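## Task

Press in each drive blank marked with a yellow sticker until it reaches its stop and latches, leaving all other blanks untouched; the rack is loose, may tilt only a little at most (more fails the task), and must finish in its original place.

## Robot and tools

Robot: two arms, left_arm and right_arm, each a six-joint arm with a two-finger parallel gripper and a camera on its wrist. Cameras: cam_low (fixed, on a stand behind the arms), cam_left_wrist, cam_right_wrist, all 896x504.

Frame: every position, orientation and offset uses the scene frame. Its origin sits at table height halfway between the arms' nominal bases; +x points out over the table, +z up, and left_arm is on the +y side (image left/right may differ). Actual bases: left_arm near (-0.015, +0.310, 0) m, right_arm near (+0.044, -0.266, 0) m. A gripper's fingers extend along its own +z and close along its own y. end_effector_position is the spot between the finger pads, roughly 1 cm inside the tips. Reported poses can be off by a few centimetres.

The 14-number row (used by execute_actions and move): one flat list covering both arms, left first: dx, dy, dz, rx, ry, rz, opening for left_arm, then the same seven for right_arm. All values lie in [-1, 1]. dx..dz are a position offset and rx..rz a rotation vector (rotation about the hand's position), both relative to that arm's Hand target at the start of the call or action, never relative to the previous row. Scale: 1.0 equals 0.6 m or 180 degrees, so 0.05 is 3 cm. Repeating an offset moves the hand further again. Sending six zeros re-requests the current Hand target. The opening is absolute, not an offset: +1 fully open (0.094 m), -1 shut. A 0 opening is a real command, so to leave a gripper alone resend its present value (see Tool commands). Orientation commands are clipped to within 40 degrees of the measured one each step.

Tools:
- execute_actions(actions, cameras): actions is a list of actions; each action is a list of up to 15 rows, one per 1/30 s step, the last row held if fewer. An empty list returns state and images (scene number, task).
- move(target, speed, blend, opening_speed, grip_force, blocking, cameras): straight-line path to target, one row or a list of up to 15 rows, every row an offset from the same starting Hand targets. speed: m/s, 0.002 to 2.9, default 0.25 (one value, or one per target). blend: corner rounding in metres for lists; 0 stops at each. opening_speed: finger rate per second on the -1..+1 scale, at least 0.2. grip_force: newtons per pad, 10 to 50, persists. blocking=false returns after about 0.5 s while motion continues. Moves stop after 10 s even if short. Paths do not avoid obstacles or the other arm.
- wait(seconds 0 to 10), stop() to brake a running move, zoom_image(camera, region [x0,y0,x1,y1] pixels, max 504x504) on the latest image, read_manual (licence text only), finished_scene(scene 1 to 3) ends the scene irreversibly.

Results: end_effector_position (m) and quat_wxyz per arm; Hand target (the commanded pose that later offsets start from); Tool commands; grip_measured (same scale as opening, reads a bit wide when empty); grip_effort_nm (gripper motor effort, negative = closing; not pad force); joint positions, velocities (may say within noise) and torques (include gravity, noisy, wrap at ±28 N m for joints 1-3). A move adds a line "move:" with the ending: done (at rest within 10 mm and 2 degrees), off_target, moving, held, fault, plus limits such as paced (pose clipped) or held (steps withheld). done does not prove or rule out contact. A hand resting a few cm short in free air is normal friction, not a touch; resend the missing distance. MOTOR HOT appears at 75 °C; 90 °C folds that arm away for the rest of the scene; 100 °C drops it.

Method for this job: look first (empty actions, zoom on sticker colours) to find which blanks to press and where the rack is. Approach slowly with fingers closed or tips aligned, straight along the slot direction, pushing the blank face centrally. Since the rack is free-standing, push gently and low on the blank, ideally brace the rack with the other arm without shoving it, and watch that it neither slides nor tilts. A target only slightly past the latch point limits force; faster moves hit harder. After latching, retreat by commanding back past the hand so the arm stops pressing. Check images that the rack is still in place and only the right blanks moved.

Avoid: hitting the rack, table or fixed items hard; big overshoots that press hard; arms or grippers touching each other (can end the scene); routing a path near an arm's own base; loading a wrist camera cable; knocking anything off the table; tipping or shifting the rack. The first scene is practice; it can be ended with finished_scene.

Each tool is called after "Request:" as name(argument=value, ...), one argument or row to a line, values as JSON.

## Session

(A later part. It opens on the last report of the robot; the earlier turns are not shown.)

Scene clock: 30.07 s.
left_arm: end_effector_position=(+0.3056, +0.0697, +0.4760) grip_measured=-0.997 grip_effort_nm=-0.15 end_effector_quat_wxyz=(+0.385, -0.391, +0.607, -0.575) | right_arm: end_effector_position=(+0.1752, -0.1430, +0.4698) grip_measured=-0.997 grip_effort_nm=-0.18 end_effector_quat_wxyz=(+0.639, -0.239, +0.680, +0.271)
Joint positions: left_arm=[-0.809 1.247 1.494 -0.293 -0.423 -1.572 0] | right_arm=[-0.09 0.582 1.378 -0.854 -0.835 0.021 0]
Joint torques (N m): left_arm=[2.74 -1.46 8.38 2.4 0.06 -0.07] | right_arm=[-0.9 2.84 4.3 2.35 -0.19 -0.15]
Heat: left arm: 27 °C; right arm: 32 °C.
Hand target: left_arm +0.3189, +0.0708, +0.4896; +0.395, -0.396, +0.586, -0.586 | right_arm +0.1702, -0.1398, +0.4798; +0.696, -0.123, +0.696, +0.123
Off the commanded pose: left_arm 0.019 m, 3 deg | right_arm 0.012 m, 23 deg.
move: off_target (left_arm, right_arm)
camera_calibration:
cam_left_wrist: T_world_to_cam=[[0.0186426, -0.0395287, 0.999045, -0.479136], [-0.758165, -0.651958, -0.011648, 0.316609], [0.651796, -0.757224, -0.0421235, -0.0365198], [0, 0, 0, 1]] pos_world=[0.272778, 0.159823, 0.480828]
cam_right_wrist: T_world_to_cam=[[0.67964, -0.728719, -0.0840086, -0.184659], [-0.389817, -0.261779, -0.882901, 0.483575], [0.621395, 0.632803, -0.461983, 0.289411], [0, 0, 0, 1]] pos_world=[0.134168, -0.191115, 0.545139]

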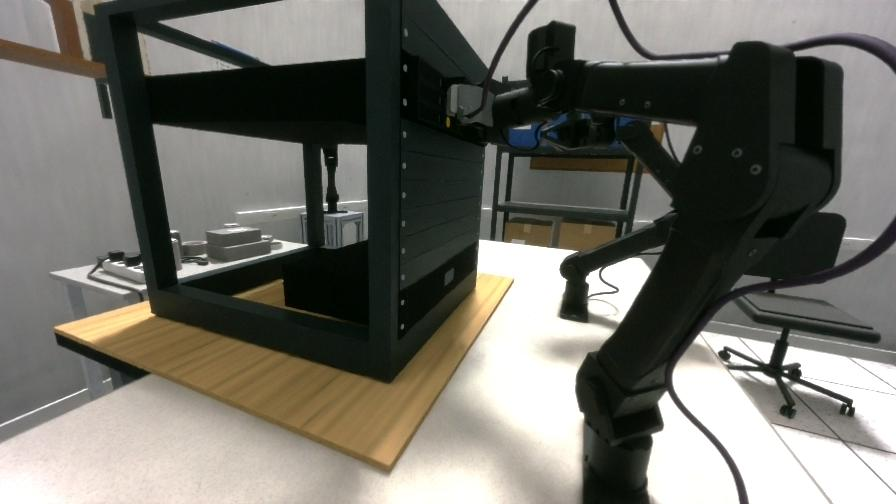

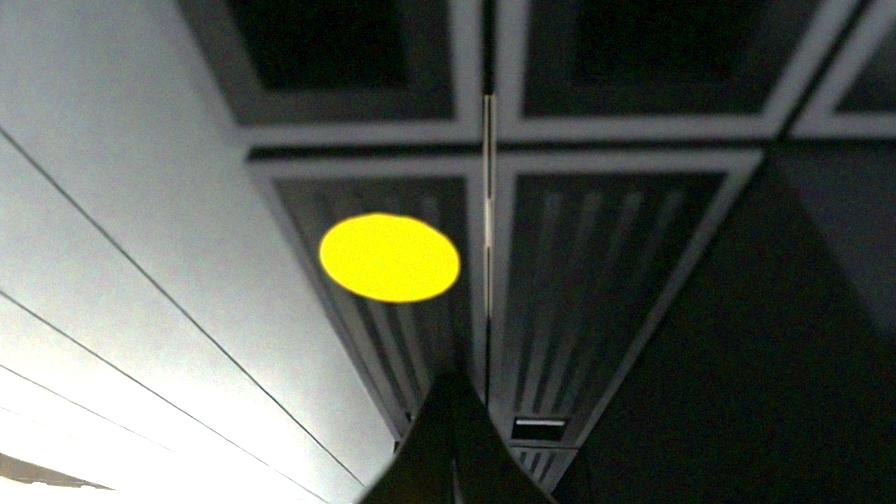

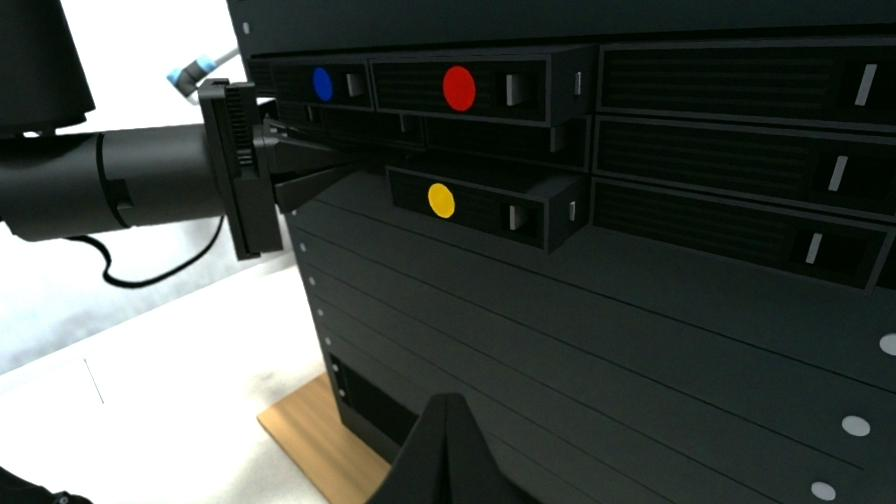

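Request:
move(
  target=[0.012,0,0,0,0,0,-1,0,0,0,0,0,0,-1],
  speed=0.03,
)

Request:
move(
  target=[-0.14,0,0.005,0,0,0,-1,0,0,0,0,0,0,-1],
  speed=0.15,
  cameras=["cam_left_wrist","cam_right_wrist","cam_low"],
)

Request:
zoom_image(
  camera="cam_low",
  region=[390, 40, 520, 170],
)

Request:
zoom_image(
  camera="cam_right_wrist",
  region=[200, 60, 440, 260],
)

Scene clock: 32.33 s.
left_arm: end_effector_position=(+0.3060, +0.0700, +0.4762) grip_measured=-0.997 grip_effort_nm=-0.15 end_effector_quat_wxyz=(+0.379, -0.387, +0.612, -0.576) | right_arm: end_effector_position=(+0.1760, -0.1437, +0.4702) grip_measured=-0.997 grip_effort_nm=-0.18 end_effector_quat_wxyz=(+0.640, -0.236, +0.680, +0.270)
Joint positions: left_arm=[-0.794 1.247 1.502 -0.307 -0.39 -1.572 0] | right_arm=[-0.151 0.582 1.378 -0.854 -0.891 0.021 0]
Joint torques (N m): left_arm=[3.34 -0.25 8.29 2.63 -0.08 -0.07] | right_arm=[-0.9 2.73 4.29 2.29 -0.18 -0.16]
Heat: left arm: 27 °C; right arm: 32 °C.
Hand target: left_arm +0.3262, +0.0708, +0.4895; +0.395, -0.396, +0.586, -0.586 | right_arm +0.1702, -0.1398, +0.4798; +0.696, -0.123, +0.696, +0.123
Off the commanded pose: left_arm 0.024 m, 4 deg | right_arm 0.012 m, 22 deg.
move: off_target (left_arm, right_arm)

Scene clock: 34.20 s.
left_arm: end_effector_position=(+0.2423, +0.0688, +0.4994) grip_measured=-0.997 grip_effort_nm=-0.15 end_effector_quat_wxyz=(+0.389, -0.393, +0.581, -0.597) | right_arm: end_effector_position=(+0.1776, -0.1451, +0.4711) grip_measured=-0.997 grip_effort_nm=-0.18 end_effector_quat_wxyz=(+0.643, -0.230, +0.680, +0.267)
Joint positions: left_arm=[-1.063 1.145 1.474 -0.307 -0.686 -1.574 0] | right_arm=[-0.268 0.582 1.378 -0.854 -0.995 0.019 0]
Joint torques (N m): left_arm=[-0.64 -3.15 4.51 1.62 -0.22 -0.05] | right_arm=[-0.85 2.37 4.33 2.15 -0.2 -0.15]
Heat: left arm: 27 °C; right arm: 32 °C.
Hand target: left_arm +0.2423, +0.0708, +0.4924; +0.395, -0.396, +0.587, -0.586 | right_arm +0.1702, -0.1398, +0.4798; +0.696, -0.123, +0.696, +0.123
Off the commanded pose: left_arm 0.007 m, 2 deg | right_arm 0.013 m, 22 deg.
move: off_target (right_arm)
camera_calibration:
cam_left_wrist: T_world_to_cam=[[-0.0222468, 0.0153051, 0.999635, -0.495682], [-0.751579, -0.65961, -0.00662724, 0.264834], [0.659268, -0.751452, 0.0261771, -0.0312523], [0, 0, 0, 1]] pos_world=[0.20862, 0.158789, 0.498075]
cam_right_wrist: T_world_to_cam=[[0.666633, -0.740185, -0.0879066, -0.185224], [-0.392013, -0.247841, -0.885946, 0.488944], [0.633977, 0.625061, -0.455381, 0.283333], [0, 0, 0, 1]] pos_world=[0.135523, -0.19302, 0.54592]

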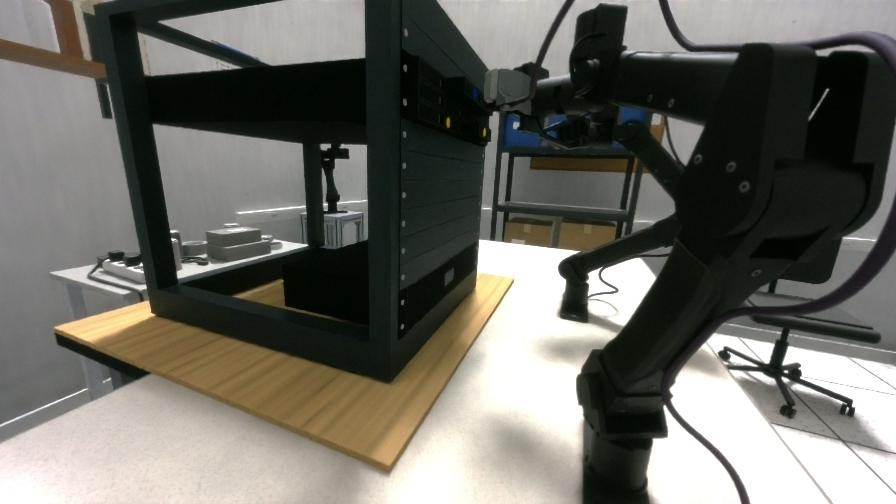

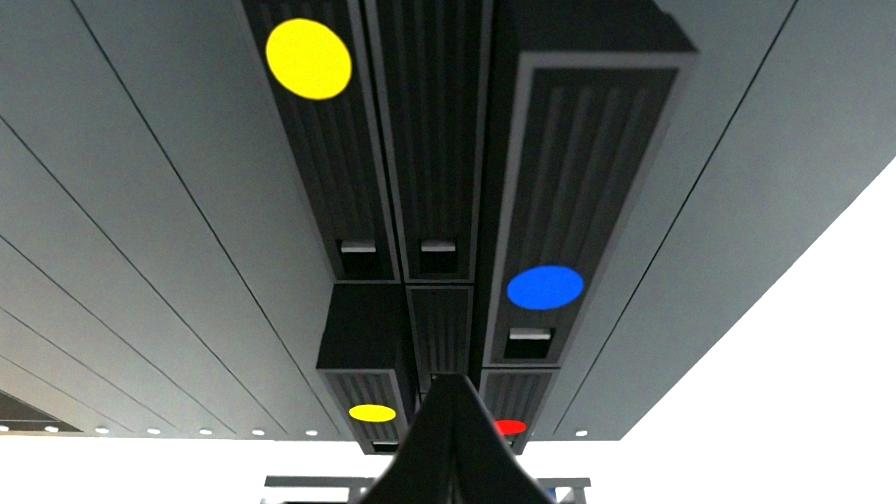

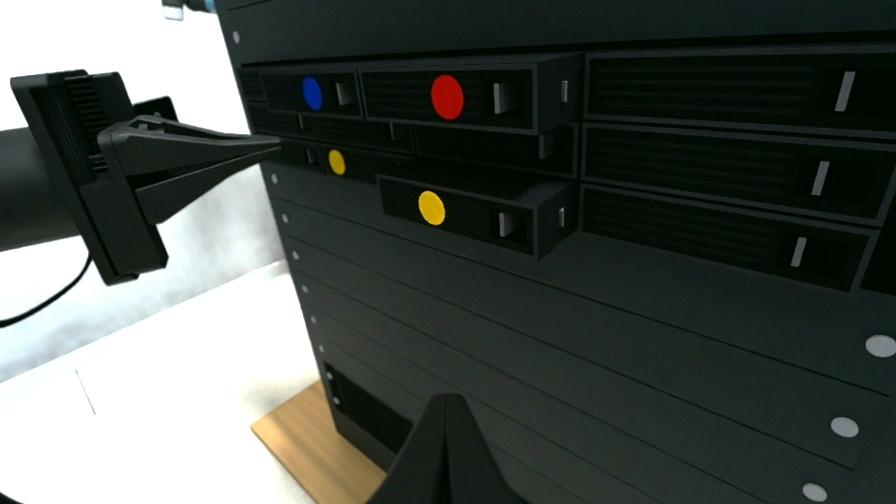

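Scaled by 3.877 from the camera's 896x504 image, which has a finer 1280x720 frame.

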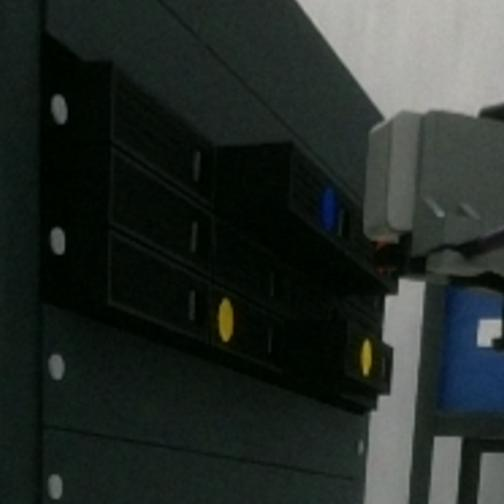

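Scaled by 2.100 from the camera's 896x504 image, which has a finer 1280x720 frame.

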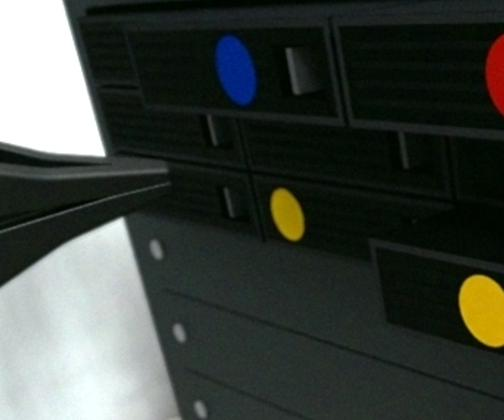

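Request:
move(
  target=[
    [-0.005,-0.19,-0.01,0,0,0,-1,0,0,0,0,0,0,-1],
    [0.04,-0.19,-0.001,0,0,0,-1,0,0,0,0,0,0,-1],
  ],
  speed=0.15,
  cameras=["cam_left_wrist","cam_right_wrist","cam_low"],
)

Request:
zoom_image(
  camera="cam_right_wrist",
  region=[300, 100, 600, 300],
)

Scene clock: 37.60 s.
left_arm: end_effector_position=(+0.2661, -0.0407, +0.4808) grip_measured=-0.997 grip_effort_nm=-0.15 end_effector_quat_wxyz=(+0.398, -0.396, +0.597, -0.573) | right_arm: end_effector_position=(+0.1776, -0.1451, +0.4711) grip_measured=-0.997 grip_effort_nm=-0.18 end_effector_quat_wxyz=(+0.643, -0.230, +0.680, +0.267)
Joint positions: left_arm=[-1.171 1.521 1.713 -0.231 -0.815 -1.577 0] | right_arm=[-0.268 0.582 1.378 -0.854 -0.995 0.019 0]
Joint torques (N m): left_arm=[-0.08 -6.22 7.91 1.93 0.05 -0.03] | right_arm=[0.2 2.35 4.31 2.14 -0.1 -0.15]
Heat: left arm: 27 °C; right arm: 32 °C.
Hand target: left_arm +0.2662, -0.0433, +0.4917; +0.395, -0.396, +0.587, -0.586 | right_arm +0.1694, -0.1417, +0.4794; +0.659, -0.250, +0.662, +0.254 (not the last commanded pose)
Off the commanded pose: left_arm 0.011 m, 2 deg | right_arm 0.013 m, 22 deg.
move: off_target (left_arm, right_arm)
camera_calibration:
cam_left_wrist: T_world_to_cam=[[0.00290283, -0.0361286, 0.999343, -0.483503], [-0.737956, -0.674482, -0.0222405, 0.213486], [0.674842, -0.737407, -0.0286193, -0.105977], [0, 0, 0, 1]] pos_world=[0.230465, 0.0483756, 0.4849]
cam_right_wrist: T_world_to_cam=[[0.666633, -0.740185, -0.0879066, -0.185224], [-0.392013, -0.247841, -0.885946, 0.488944], [0.633977, 0.625061, -0.455381, 0.283333], [0, 0, 0, 1]] pos_world=[0.135523, -0.19302, 0.54592]

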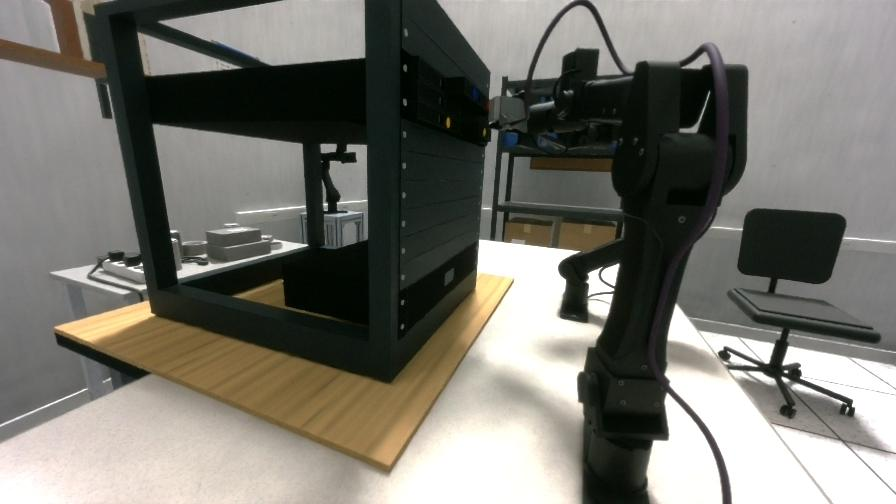

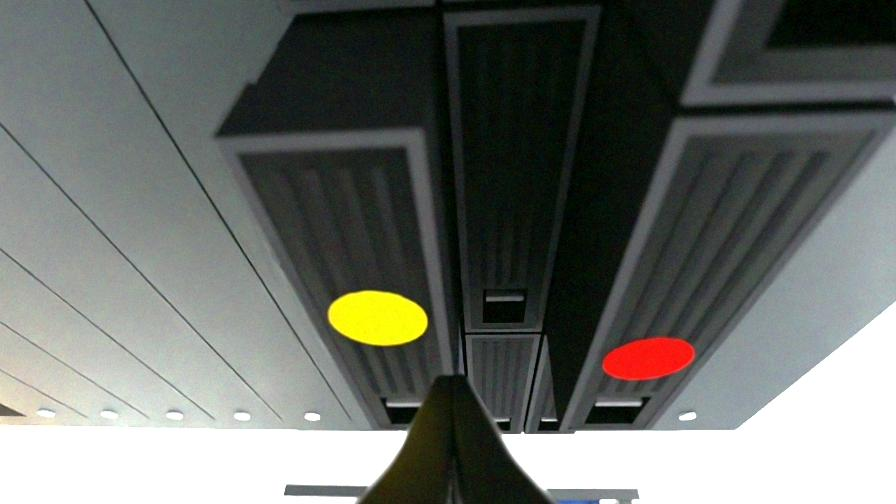

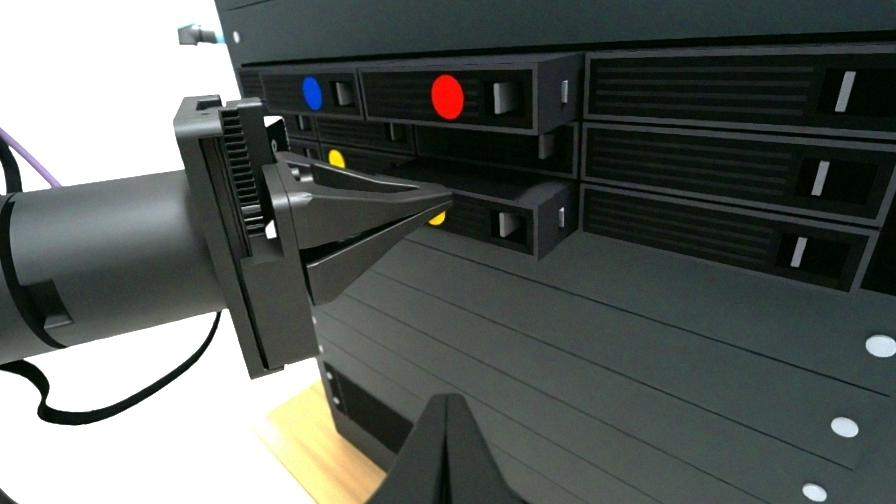

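Scaled by 1.680 from the camera's 896x504 image, which has a finer 1280x720 frame.

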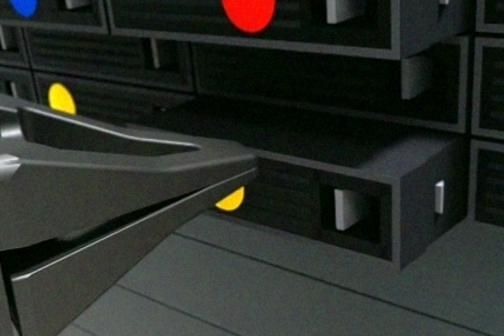

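Request:
move(
  target=[0.035,0.003,-0.006,0,0,0,-1,0,0,0,0,0,0,-1],
  speed=0.06,
  cameras=["cam_left_wrist","cam_right_wrist"],
)

Request:
zoom_image(
  camera="cam_right_wrist",
  region=[300, 100, 600, 300],
)

Scene clock: 39.60 s.
left_arm: end_effector_position=(+0.2852, -0.0401, +0.4730) grip_measured=-0.997 grip_effort_nm=-0.15 end_effector_quat_wxyz=(+0.397, -0.394, +0.604, -0.568) | right_arm: end_effector_position=(+0.1776, -0.1451, +0.4711) grip_measured=-0.997 grip_effort_nm=-0.18 end_effector_quat_wxyz=(+0.643, -0.230, +0.680, +0.267)
Joint positions: left_arm=[-1.111 1.538 1.713 -0.231 -0.751 -1.577 0] | right_arm=[-0.268 0.582 1.378 -0.854 -0.995 0.019 0]
Joint torques (N m): left_arm=[0.36 -6.58 8.05 2.15 0.06 -0.02] | right_arm=[0.2 2.36 4.3 2.14 -0.1 -0.16]
Heat: left arm: 28 °C; right arm: 32 °C.
Hand target: left_arm +0.2872, -0.0414, +0.4883; +0.395, -0.396, +0.587, -0.586 | right_arm +0.1694, -0.1417, +0.4794; +0.659, -0.250, +0.662, +0.254
Off the commanded pose: left_arm 0.015 m, 3 deg | right_arm 0.012 m, 4 deg.
move: off_target (left_arm, right_arm)
camera_calibration:
cam_left_wrist: T_world_to_cam=[[0.0125136, -0.0514295, 0.998598, -0.47864], [-0.741442, -0.670543, -0.025243, 0.230466], [0.670901, -0.740086, -0.0465228, -0.109123], [0, 0, 0, 1]] pos_world=[0.250077, 0.0491609, 0.47871]
cam_right_wrist: T_world_to_cam=[[0.666633, -0.740185, -0.0879066, -0.185224], [-0.392013, -0.247841, -0.885946, 0.488944], [0.633977, 0.625061, -0.455381, 0.283333], [0, 0, 0, 1]] pos_world=[0.135523, -0.19302, 0.54592]
Images, in order (width x height): cam_left_wrist 896x504, cam_right_wrist 896x504.

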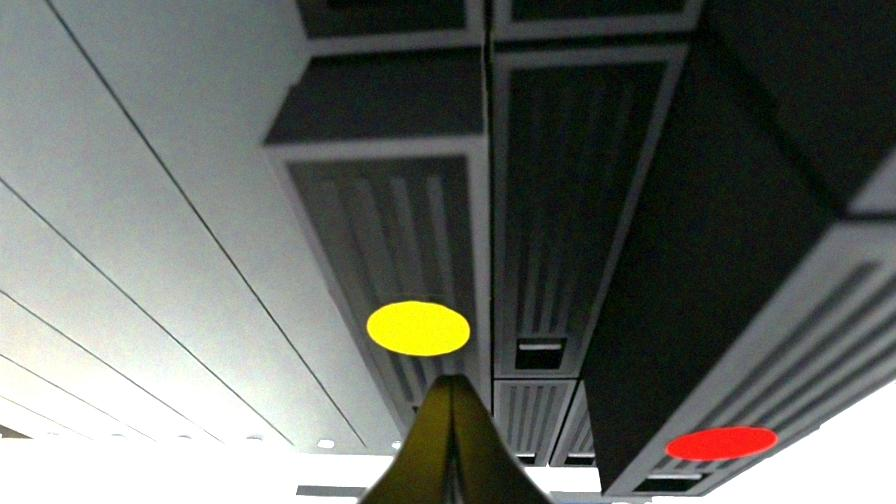

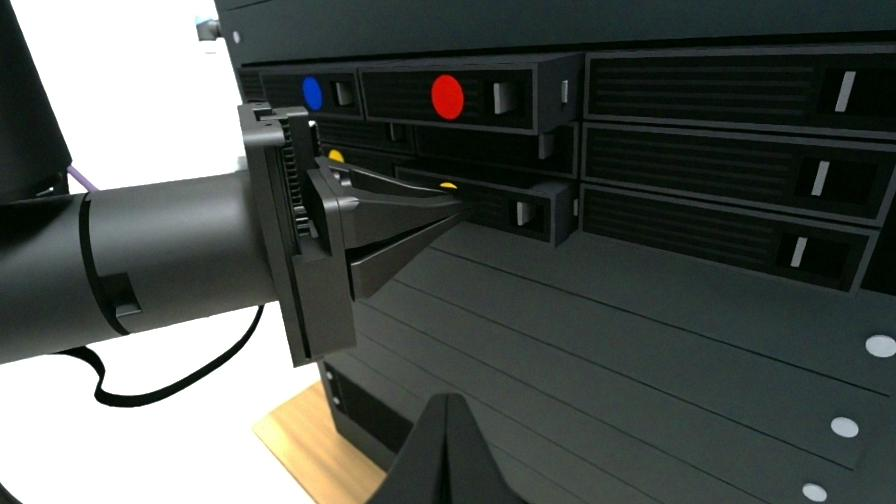

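Scaled by 1.680 from the camera's 896x504 image, which has a finer 1280x720 frame.

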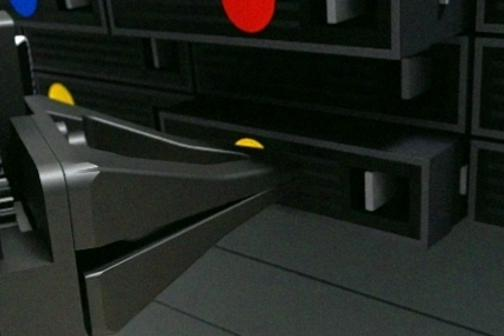

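Request:
move(
  target=[0.037,0.001,0.002,0,0,0,-1,0,0,0,0,0,0,-1],
  speed=0.05,
)

Request:
move(
  target=[0.022,0,0.001,0,0,0,-1,0,0,0,0,0,0,-1],
  speed=0.03,
  cameras=["cam_left_wrist","cam_right_wrist"],
)

Request:
zoom_image(
  camera="cam_right_wrist",
  region=[300, 100, 600, 300],
)

Scene clock: 41.43 s.
left_arm: end_effector_position=(+0.3063, -0.0394, +0.4764) grip_measured=-0.997 grip_effort_nm=-0.15 end_effector_quat_wxyz=(+0.395, -0.396, +0.601, -0.571) | right_arm: end_effector_position=(+0.1776, -0.1451, +0.4711) grip_measured=-0.997 grip_effort_nm=-0.18 end_effector_quat_wxyz=(+0.643, -0.230, +0.680, +0.267)
Joint positions: left_arm=[-1.051 1.575 1.758 -0.231 -0.689 -1.577 0] | right_arm=[-0.268 0.582 1.378 -0.854 -0.995 0.019 0]
Joint torques (N m): left_arm=[0.64 -6.72 8.02 2.14 0.06 -0.02] | right_arm=[0.2 2.35 4.31 2.14 -0.1 -0.15]
Heat: left arm: 28 °C; right arm: 32 °C.
Hand target: left_arm +0.3094, -0.0408, +0.4894; +0.395, -0.396, +0.587, -0.586 | right_arm +0.1694, -0.1417, +0.4794; +0.659, -0.250, +0.662, +0.254
Off the commanded pose: left_arm 0.014 m, 2 deg | right_arm 0.012 m, 4 deg.
move: off_target (left_arm, right_arm)

Scene clock: 42.43 s.
left_arm: end_effector_position=(+0.3093, -0.0407, +0.4781) grip_measured=-0.997 grip_effort_nm=-0.15 end_effector_quat_wxyz=(+0.393, -0.394, +0.602, -0.573) | right_arm: end_effector_position=(+0.1776, -0.1451, +0.4711) grip_measured=-0.997 grip_effort_nm=-0.18 end_effector_quat_wxyz=(+0.643, -0.230, +0.680, +0.267)
Joint positions: left_arm=[-1.041 1.583 1.772 -0.232 -0.673 -1.577 0] | right_arm=[-0.268 0.582 1.378 -0.854 -0.995 0.019 0]
Joint torques (N m): left_arm=[3.15 -5.6 9.02 2.14 0.18 -0.03] | right_arm=[0.18 2.36 4.31 2.14 -0.1 -0.16]
Heat: left arm: 28 °C; right arm: 32 °C.
Hand target: left_arm +0.3226, -0.0408, +0.4900; +0.395, -0.396, +0.587, -0.586 | right_arm +0.1694, -0.1417, +0.4794; +0.659, -0.250, +0.662, +0.254
Off the commanded pose: left_arm 0.018 m, 2 deg | right_arm 0.012 m, 4 deg.
move: off_target (left_arm, right_arm)
camera_calibration:
cam_left_wrist: T_world_to_cam=[[0.01026, -0.039237, 0.999177, -0.483217], [-0.746717, -0.664886, -0.018442, 0.246662], [0.665062, -0.745914, -0.0361207, -0.1289], [0, 0, 0, 1]] pos_world=[0.274871, 0.0488933, 0.482712]
cam_right_wrist: T_world_to_cam=[[0.666633, -0.740185, -0.0879066, -0.185224], [-0.392013, -0.247841, -0.885946, 0.488944], [0.633977, 0.625061, -0.455381, 0.283333], [0, 0, 0, 1]] pos_world=[0.135523, -0.19302, 0.54592]
Images, in order (width x height): cam_left_wrist 896x504, cam_right_wrist 896x504.

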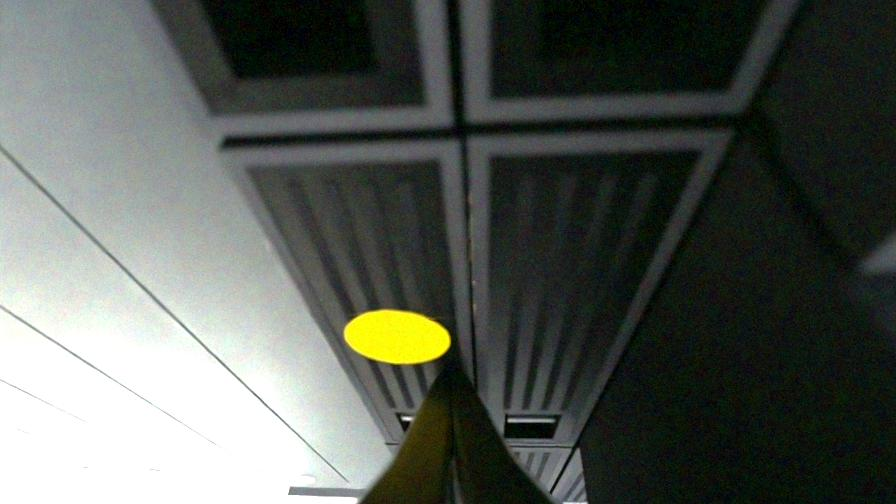

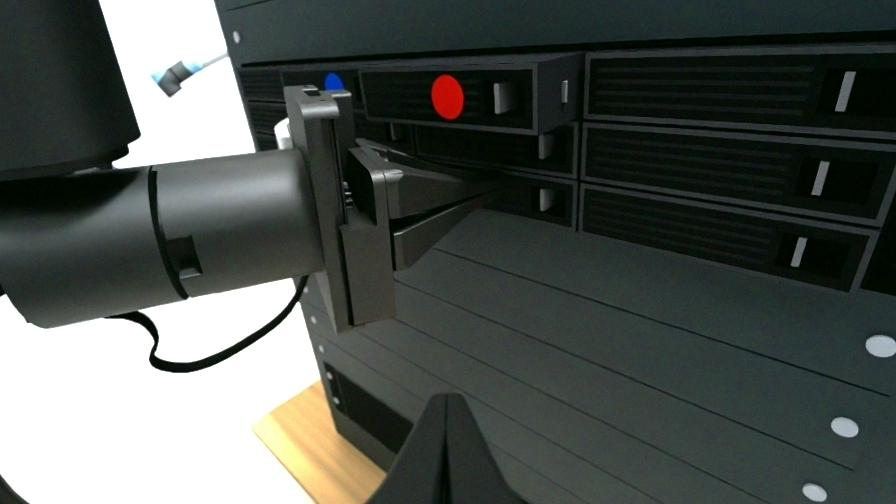

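Scaled by 1.680 from the camera's 896x504 image, which has a finer 1280x720 frame.

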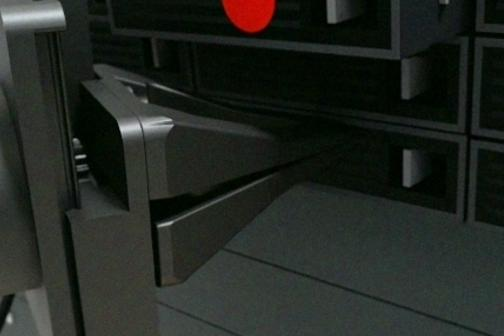

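Request:
zoom_image(
  camera="cam_right_wrist",
  region=[210, 30, 450, 200],
)

Request:
execute_actions(
  actions=[],
  cameras=["cam_low"],
)

Request:
zoom_image(
  camera="cam_low",
  region=[390, 40, 520, 170],
)

Scaled by 2.100 from the camera's 896x504 image, which has a finer 1280x720 frame.

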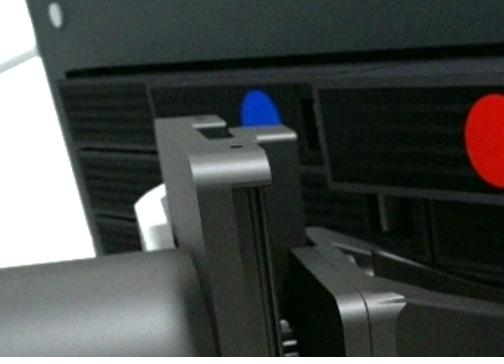

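Scene clock: 43.13 s.
left_arm: end_effector_position=(+0.3093, -0.0407, +0.4781) grip_measured=-0.997 grip_effort_nm=-0.15 end_effector_quat_wxyz=(+0.393, -0.394, +0.602, -0.573) | right_arm: end_effector_position=(+0.1776, -0.1451, +0.4711) grip_measured=-0.997 grip_effort_nm=-0.18 end_effector_quat_wxyz=(+0.643, -0.230, +0.680, +0.267)
Joint positions: left_arm=[-1.041 1.583 1.772 -0.232 -0.673 -1.577 0] | right_arm=[-0.268 0.582 1.378 -0.854 -0.995 0.019 0]
Joint velocities: within noise
Joint torques (N m): left_arm=[3.11 -5.6 8.99 2.13 0.18 0] | right_arm=[0.2 2.35 4.31 2.14 -0.1 -0.15]
Heat: left arm: 28 °C; right arm: 32 °C.
Hand target: left_arm +0.3226, -0.0408, +0.4900; +0.395, -0.396, +0.587, -0.586 | right_arm +0.1694, -0.1417, +0.4794; +0.659, -0.250, +0.662, +0.254
Tool commands: left_gripper/opening=-1.0 right_gripper/opening=-1.0
Off the commanded pose: left_arm 0.018 m, 2 deg | right_arm 0.012 m, 4 deg.
Images, in order (width x height): cam_low 896x504.

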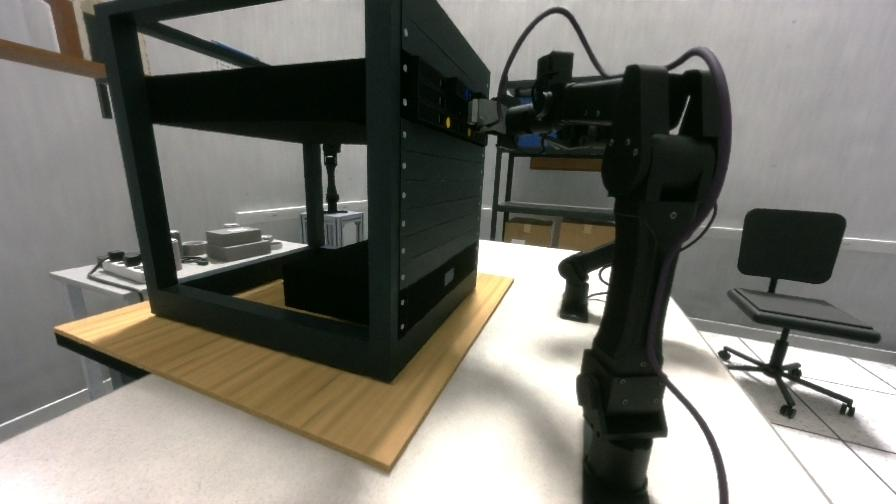

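Scaled by 3.877 from the camera's 896x504 image, which has a finer 1280x720 frame.

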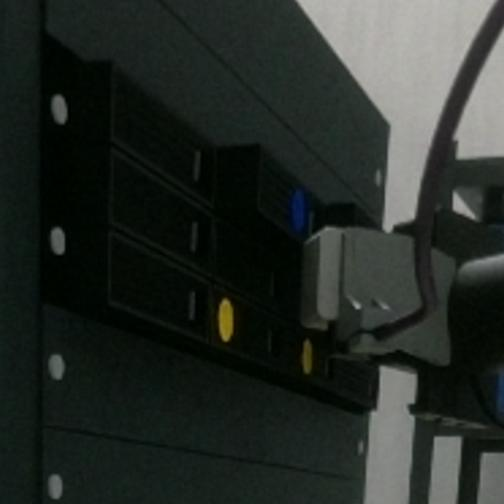

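Request:
move(
  target=[-0.15,0,0.003,0,0,0,-1,0,0,0,0,0,0,-1],
  speed=0.15,
  cameras=["all"],
)

Request:
zoom_image(
  camera="cam_low",
  region=[390, 40, 520, 170],
)

Request:
zoom_image(
  camera="cam_right_wrist",
  region=[230, 30, 600, 270],
)

Scene clock: 46.00 s.
left_arm: end_effector_position=(+0.2333, -0.0499, +0.4869) grip_measured=-0.997 grip_effort_nm=-0.15 end_effector_quat_wxyz=(+0.390, -0.389, +0.597, -0.584) | right_arm: end_effector_position=(+0.1776, -0.1451, +0.4711) grip_measured=-0.997 grip_effort_nm=-0.18 end_effector_quat_wxyz=(+0.643, -0.230, +0.680, +0.267)
Joint positions: left_arm=[-1.273 1.505 1.712 -0.231 -0.89 -1.577 0] | right_arm=[-0.268 0.582 1.378 -0.854 -0.995 0.019 0]
Joint torques (N m): left_arm=[-0.17 -8.55 4.67 1.83 -0.26 -0.03] | right_arm=[0.2 2.36 4.3 2.14 -0.1 -0.15]
Heat: left arm: 29 °C; right arm: 32 °C.
Hand target: left_arm +0.2326, -0.0408, +0.4918; +0.395, -0.396, +0.587, -0.586 | right_arm +0.1694, -0.1417, +0.4794; +0.659, -0.250, +0.662, +0.254
Off the commanded pose: left_arm 0.010 m, 2 deg | right_arm 0.012 m, 4 deg.
move: off_target (right_arm)
camera_calibration:
cam_left_wrist: T_world_to_cam=[[-0.00470569, -0.0230286, 0.999724, -0.48759], [-0.755594, -0.654775, -0.0186393, 0.186627], [0.655024, -0.755473, -0.0143191, -0.0936213], [0, 0, 0, 1]] pos_world=[0.200044, 0.0402419, 0.489593]
cam_right_wrist: T_world_to_cam=[[0.666633, -0.740185, -0.0879066, -0.185224], [-0.392013, -0.247841, -0.885946, 0.488944], [0.633977, 0.625061, -0.455381, 0.283333], [0, 0, 0, 1]] pos_world=[0.135523, -0.19302, 0.54592]

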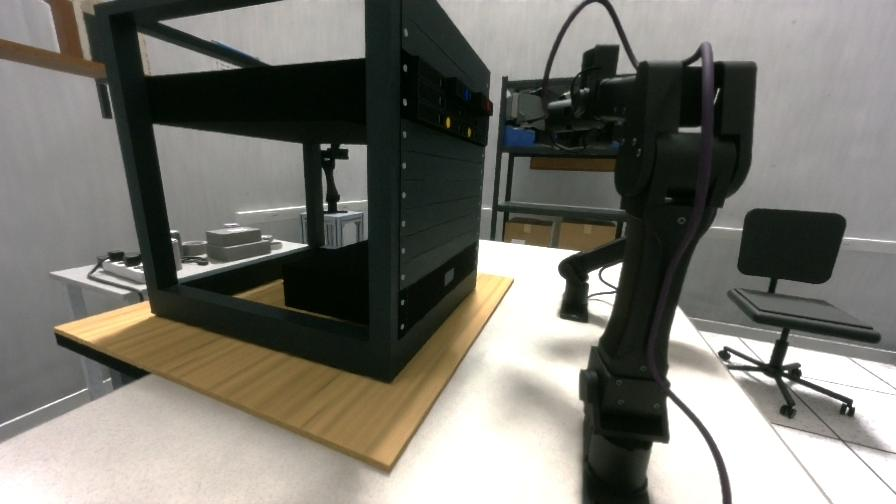

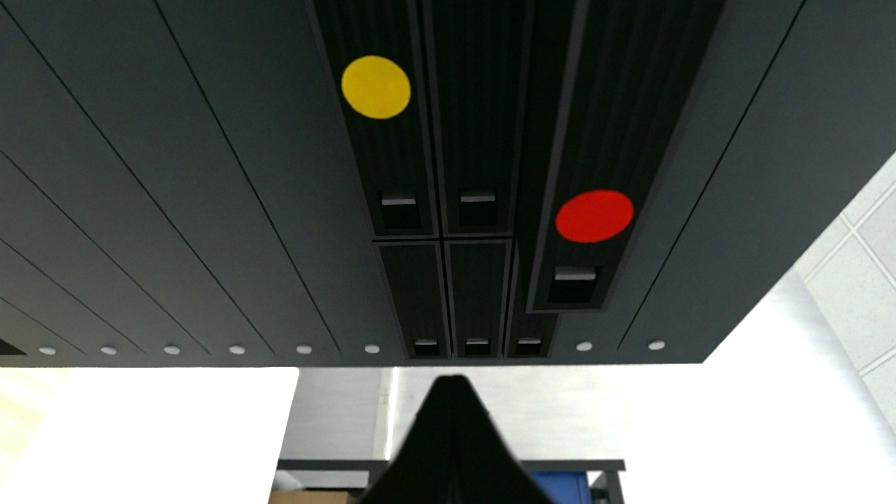

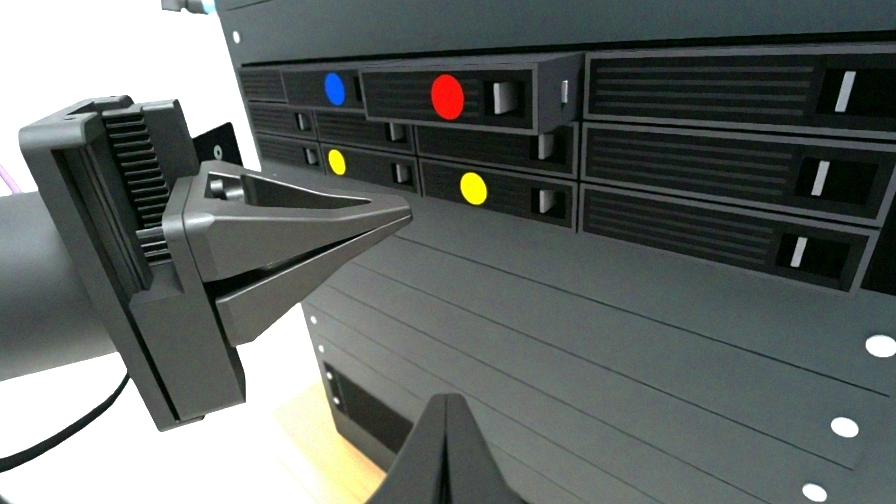

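Scaled by 3.877 from the camera's 896x504 image, which has a finer 1280x720 frame.

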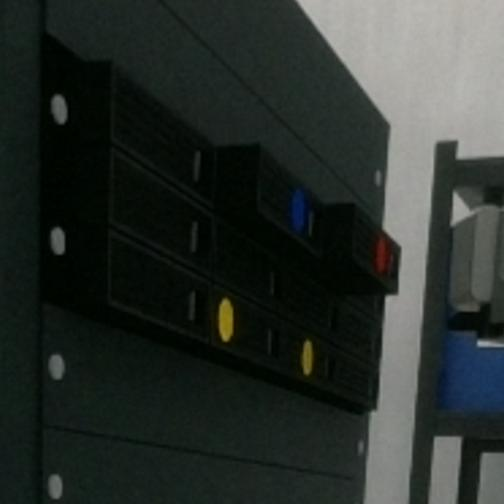

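Scaled by 1.362 from the camera's 896x504 image, which has a finer 1280x720 frame.

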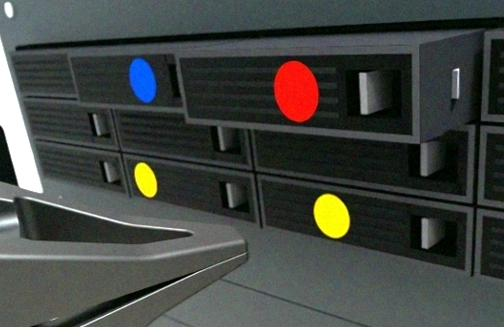

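Request:
move(
  target=[0.012,0.175,0.085,0,0,0,0.2,0,0,0,0,0,0,-1],
  speed=0.15,
  cameras=["all"],
)

Request:
zoom_image(
  camera="cam_right_wrist",
  region=[200, 10, 500, 230],
)

Scene clock: 50.00 s.
left_arm: end_effector_position=(+0.2412, +0.0580, +0.5420) grip_measured=+0.198 grip_effort_nm=0.08 end_effector_quat_wxyz=(+0.392, -0.398, +0.577, -0.596) | right_arm: end_effector_position=(+0.1776, -0.1451, +0.4711) grip_measured=-0.997 grip_effort_nm=-0.18 end_effector_quat_wxyz=(+0.643, -0.230, +0.680, +0.267)
Joint positions: left_arm=[-1.102 1.279 1.756 -0.453 -0.74 -1.577 0.056] | right_arm=[-0.268 0.582 1.378 -0.854 -0.995 0.019 0]
Joint torques (N m): left_arm=[0.66 -3.95 6.95 1.2 0.09 -0.01] | right_arm=[0.2 2.35 4.3 2.14 -0.1 -0.15]
Heat: left arm: 28 °C; right arm: 33 °C.
Hand target: left_arm +0.2398, +0.0642, +0.5428; +0.395, -0.396, +0.587, -0.586 | right_arm +0.1694, -0.1417, +0.4794; +0.659, -0.250, +0.662, +0.254
Off the commanded pose: left_arm 0.006 m, 2 deg | right_arm 0.012 m, 4 deg.
move: off_target (right_arm)
camera_calibration:
cam_left_wrist: T_world_to_cam=[[-0.0212692, 0.0203752, 0.999566, -0.538565], [-0.742052, -0.670339, -0.00212543, 0.25296], [0.670005, -0.741775, 0.029377, -0.0445841], [0, 0, 0, 1]] pos_world=[0.206126, 0.147471, 0.540179]
cam_right_wrist: T_world_to_cam=[[0.666633, -0.740185, -0.0879066, -0.185224], [-0.392013, -0.247841, -0.885946, 0.488944], [0.633977, 0.625061, -0.455381, 0.283333], [0, 0, 0, 1]] pos_world=[0.135523, -0.19302, 0.54592]

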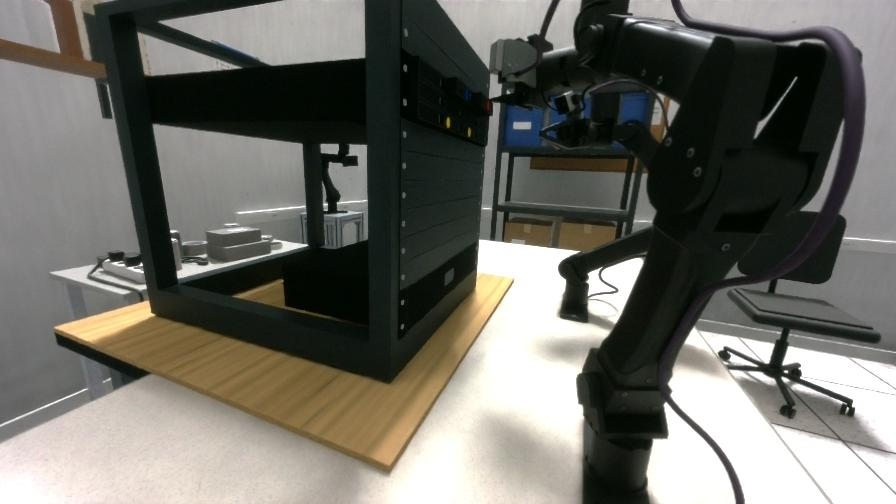

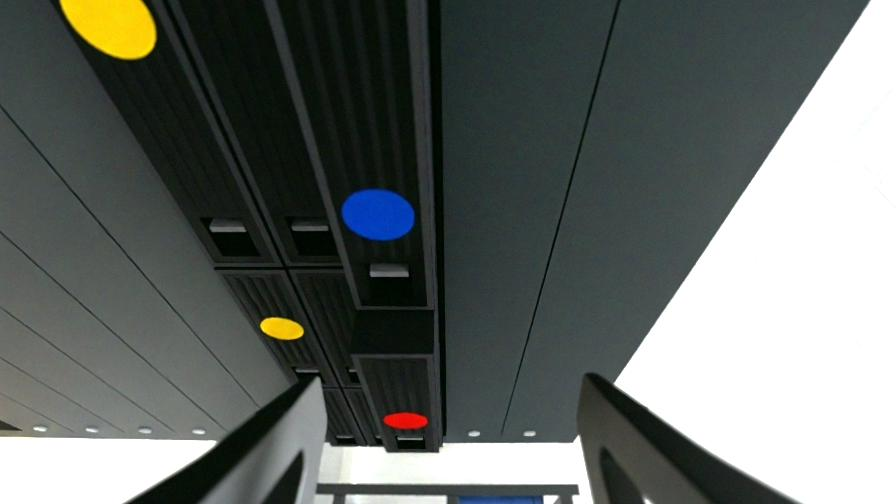

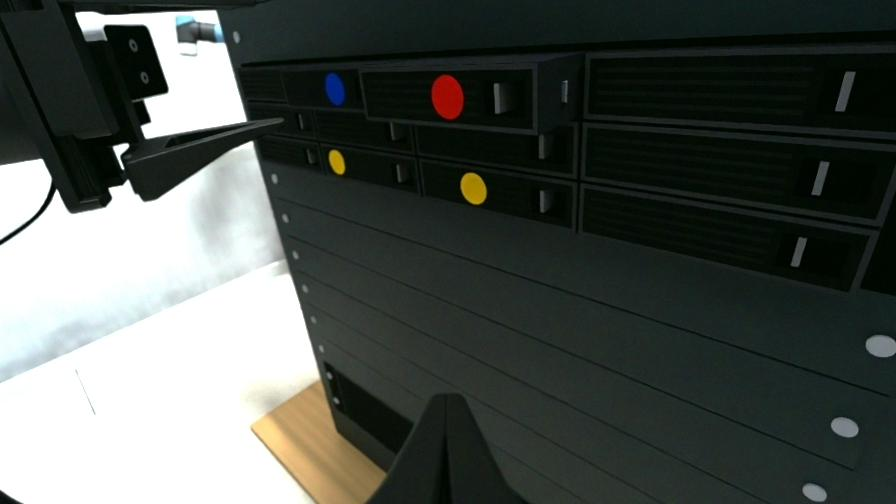

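Scaled by 1.680 from the camera's 896x504 image, which has a finer 1280x720 frame.

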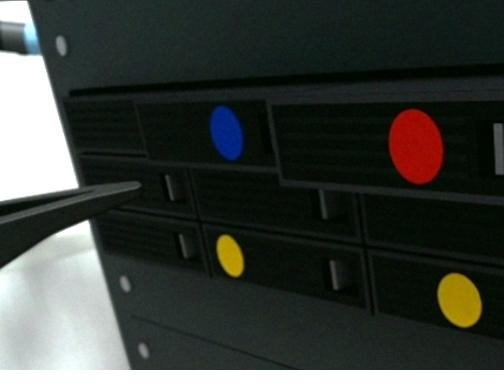

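Request:
move(
  target=[0.07,0.004,0.002,0,0,0,0.2,0,0,0,0,0,0,-1],
  speed=0.08,
  cameras=["cam_left_wrist","cam_right_wrist","cam_low"],
)

Request:
zoom_image(
  camera="cam_right_wrist",
  region=[200, 10, 500, 230],
)

Request:
zoom_image(
  camera="cam_low",
  region=[390, 40, 520, 170],
)

Scene clock: 52.27 s.
left_arm: end_effector_position=(+0.2823, +0.0641, +0.5435) grip_measured=+0.198 grip_effort_nm=0.08 end_effector_quat_wxyz=(+0.394, -0.397, +0.579, -0.593) | right_arm: end_effector_position=(+0.1776, -0.1451, +0.4711) grip_measured=-0.997 grip_effort_nm=-0.18 end_effector_quat_wxyz=(+0.643, -0.230, +0.680, +0.267)
Joint positions: left_arm=[-0.923 1.338 1.808 -0.453 -0.562 -1.577 0.056] | right_arm=[-0.268 0.582 1.378 -0.854 -0.995 0.019 0]
Joint torques (N m): left_arm=[0.46 -3.92 6.94 1.46 0.09 -0.01] | right_arm=[0.18 2.35 4.31 2.14 -0.09 -0.16]
Heat: left arm: 28 °C; right arm: 33 °C.
Hand target: left_arm +0.2819, +0.0666, +0.5439; +0.395, -0.396, +0.587, -0.586 | right_arm +0.1694, -0.1417, +0.4794; +0.659, -0.250, +0.662, +0.254
Off the commanded pose: left_arm 0.003 m, 1 deg | right_arm 0.012 m, 4 deg.
move: off_target (right_arm)
camera_calibration:
cam_left_wrist: T_world_to_cam=[[-0.0206383, 0.0123048, 0.999711, -0.539009], [-0.740831, -0.671654, -0.00702692, 0.289961], [0.671374, -0.740763, 0.0229776, -0.0647031], [0, 0, 0, 1]] pos_world=[0.247128, 0.153456, 0.542377]
cam_right_wrist: T_world_to_cam=[[0.666633, -0.740185, -0.0879066, -0.185224], [-0.392013, -0.247841, -0.885946, 0.488944], [0.633977, 0.625061, -0.455381, 0.283333], [0, 0, 0, 1]] pos_world=[0.135523, -0.19302, 0.54592]

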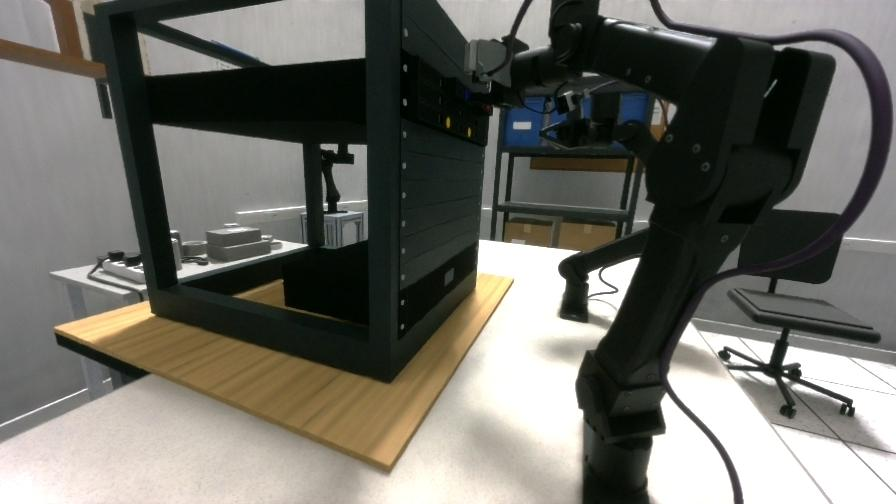

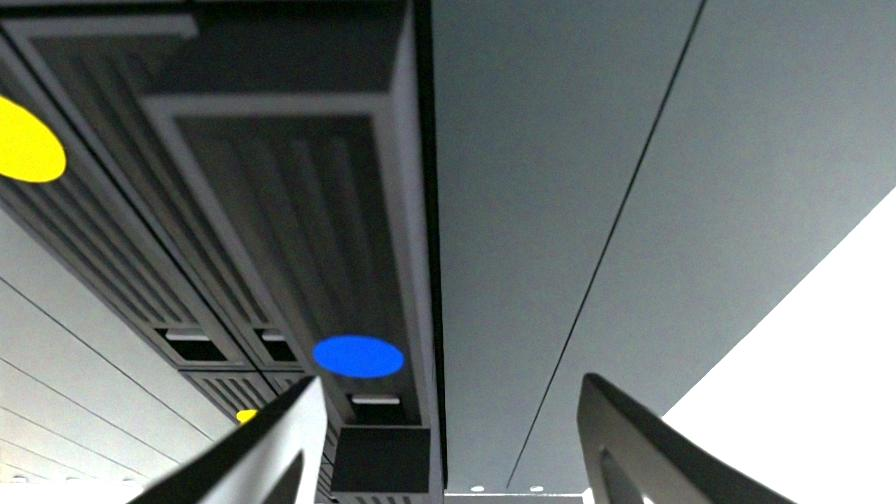

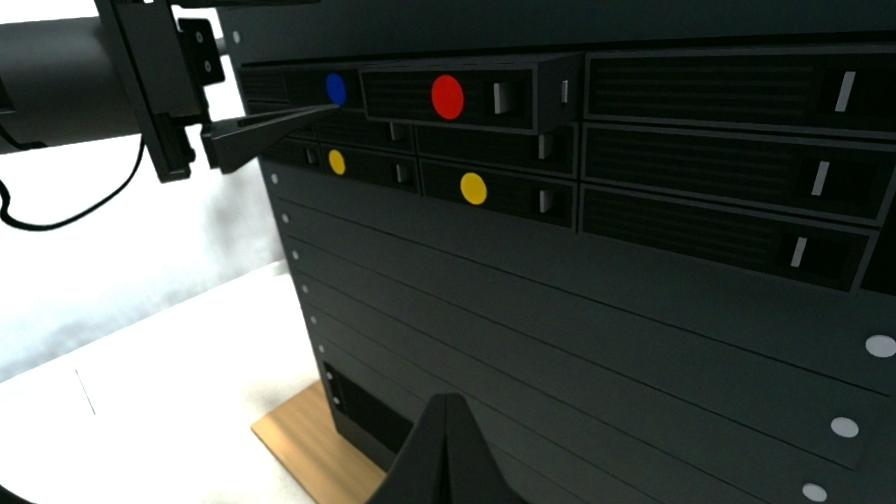

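Scaled by 1.680 from the camera's 896x504 image, which has a finer 1280x720 frame.

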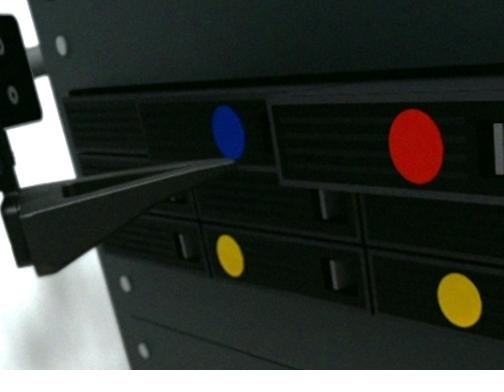

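Scaled by 3.877 from the camera's 896x504 image, which has a finer 1280x720 frame.

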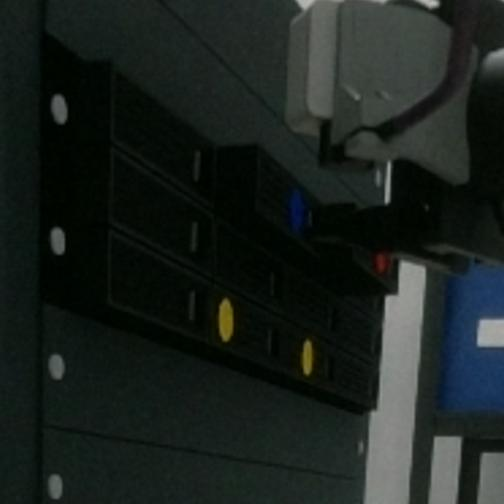

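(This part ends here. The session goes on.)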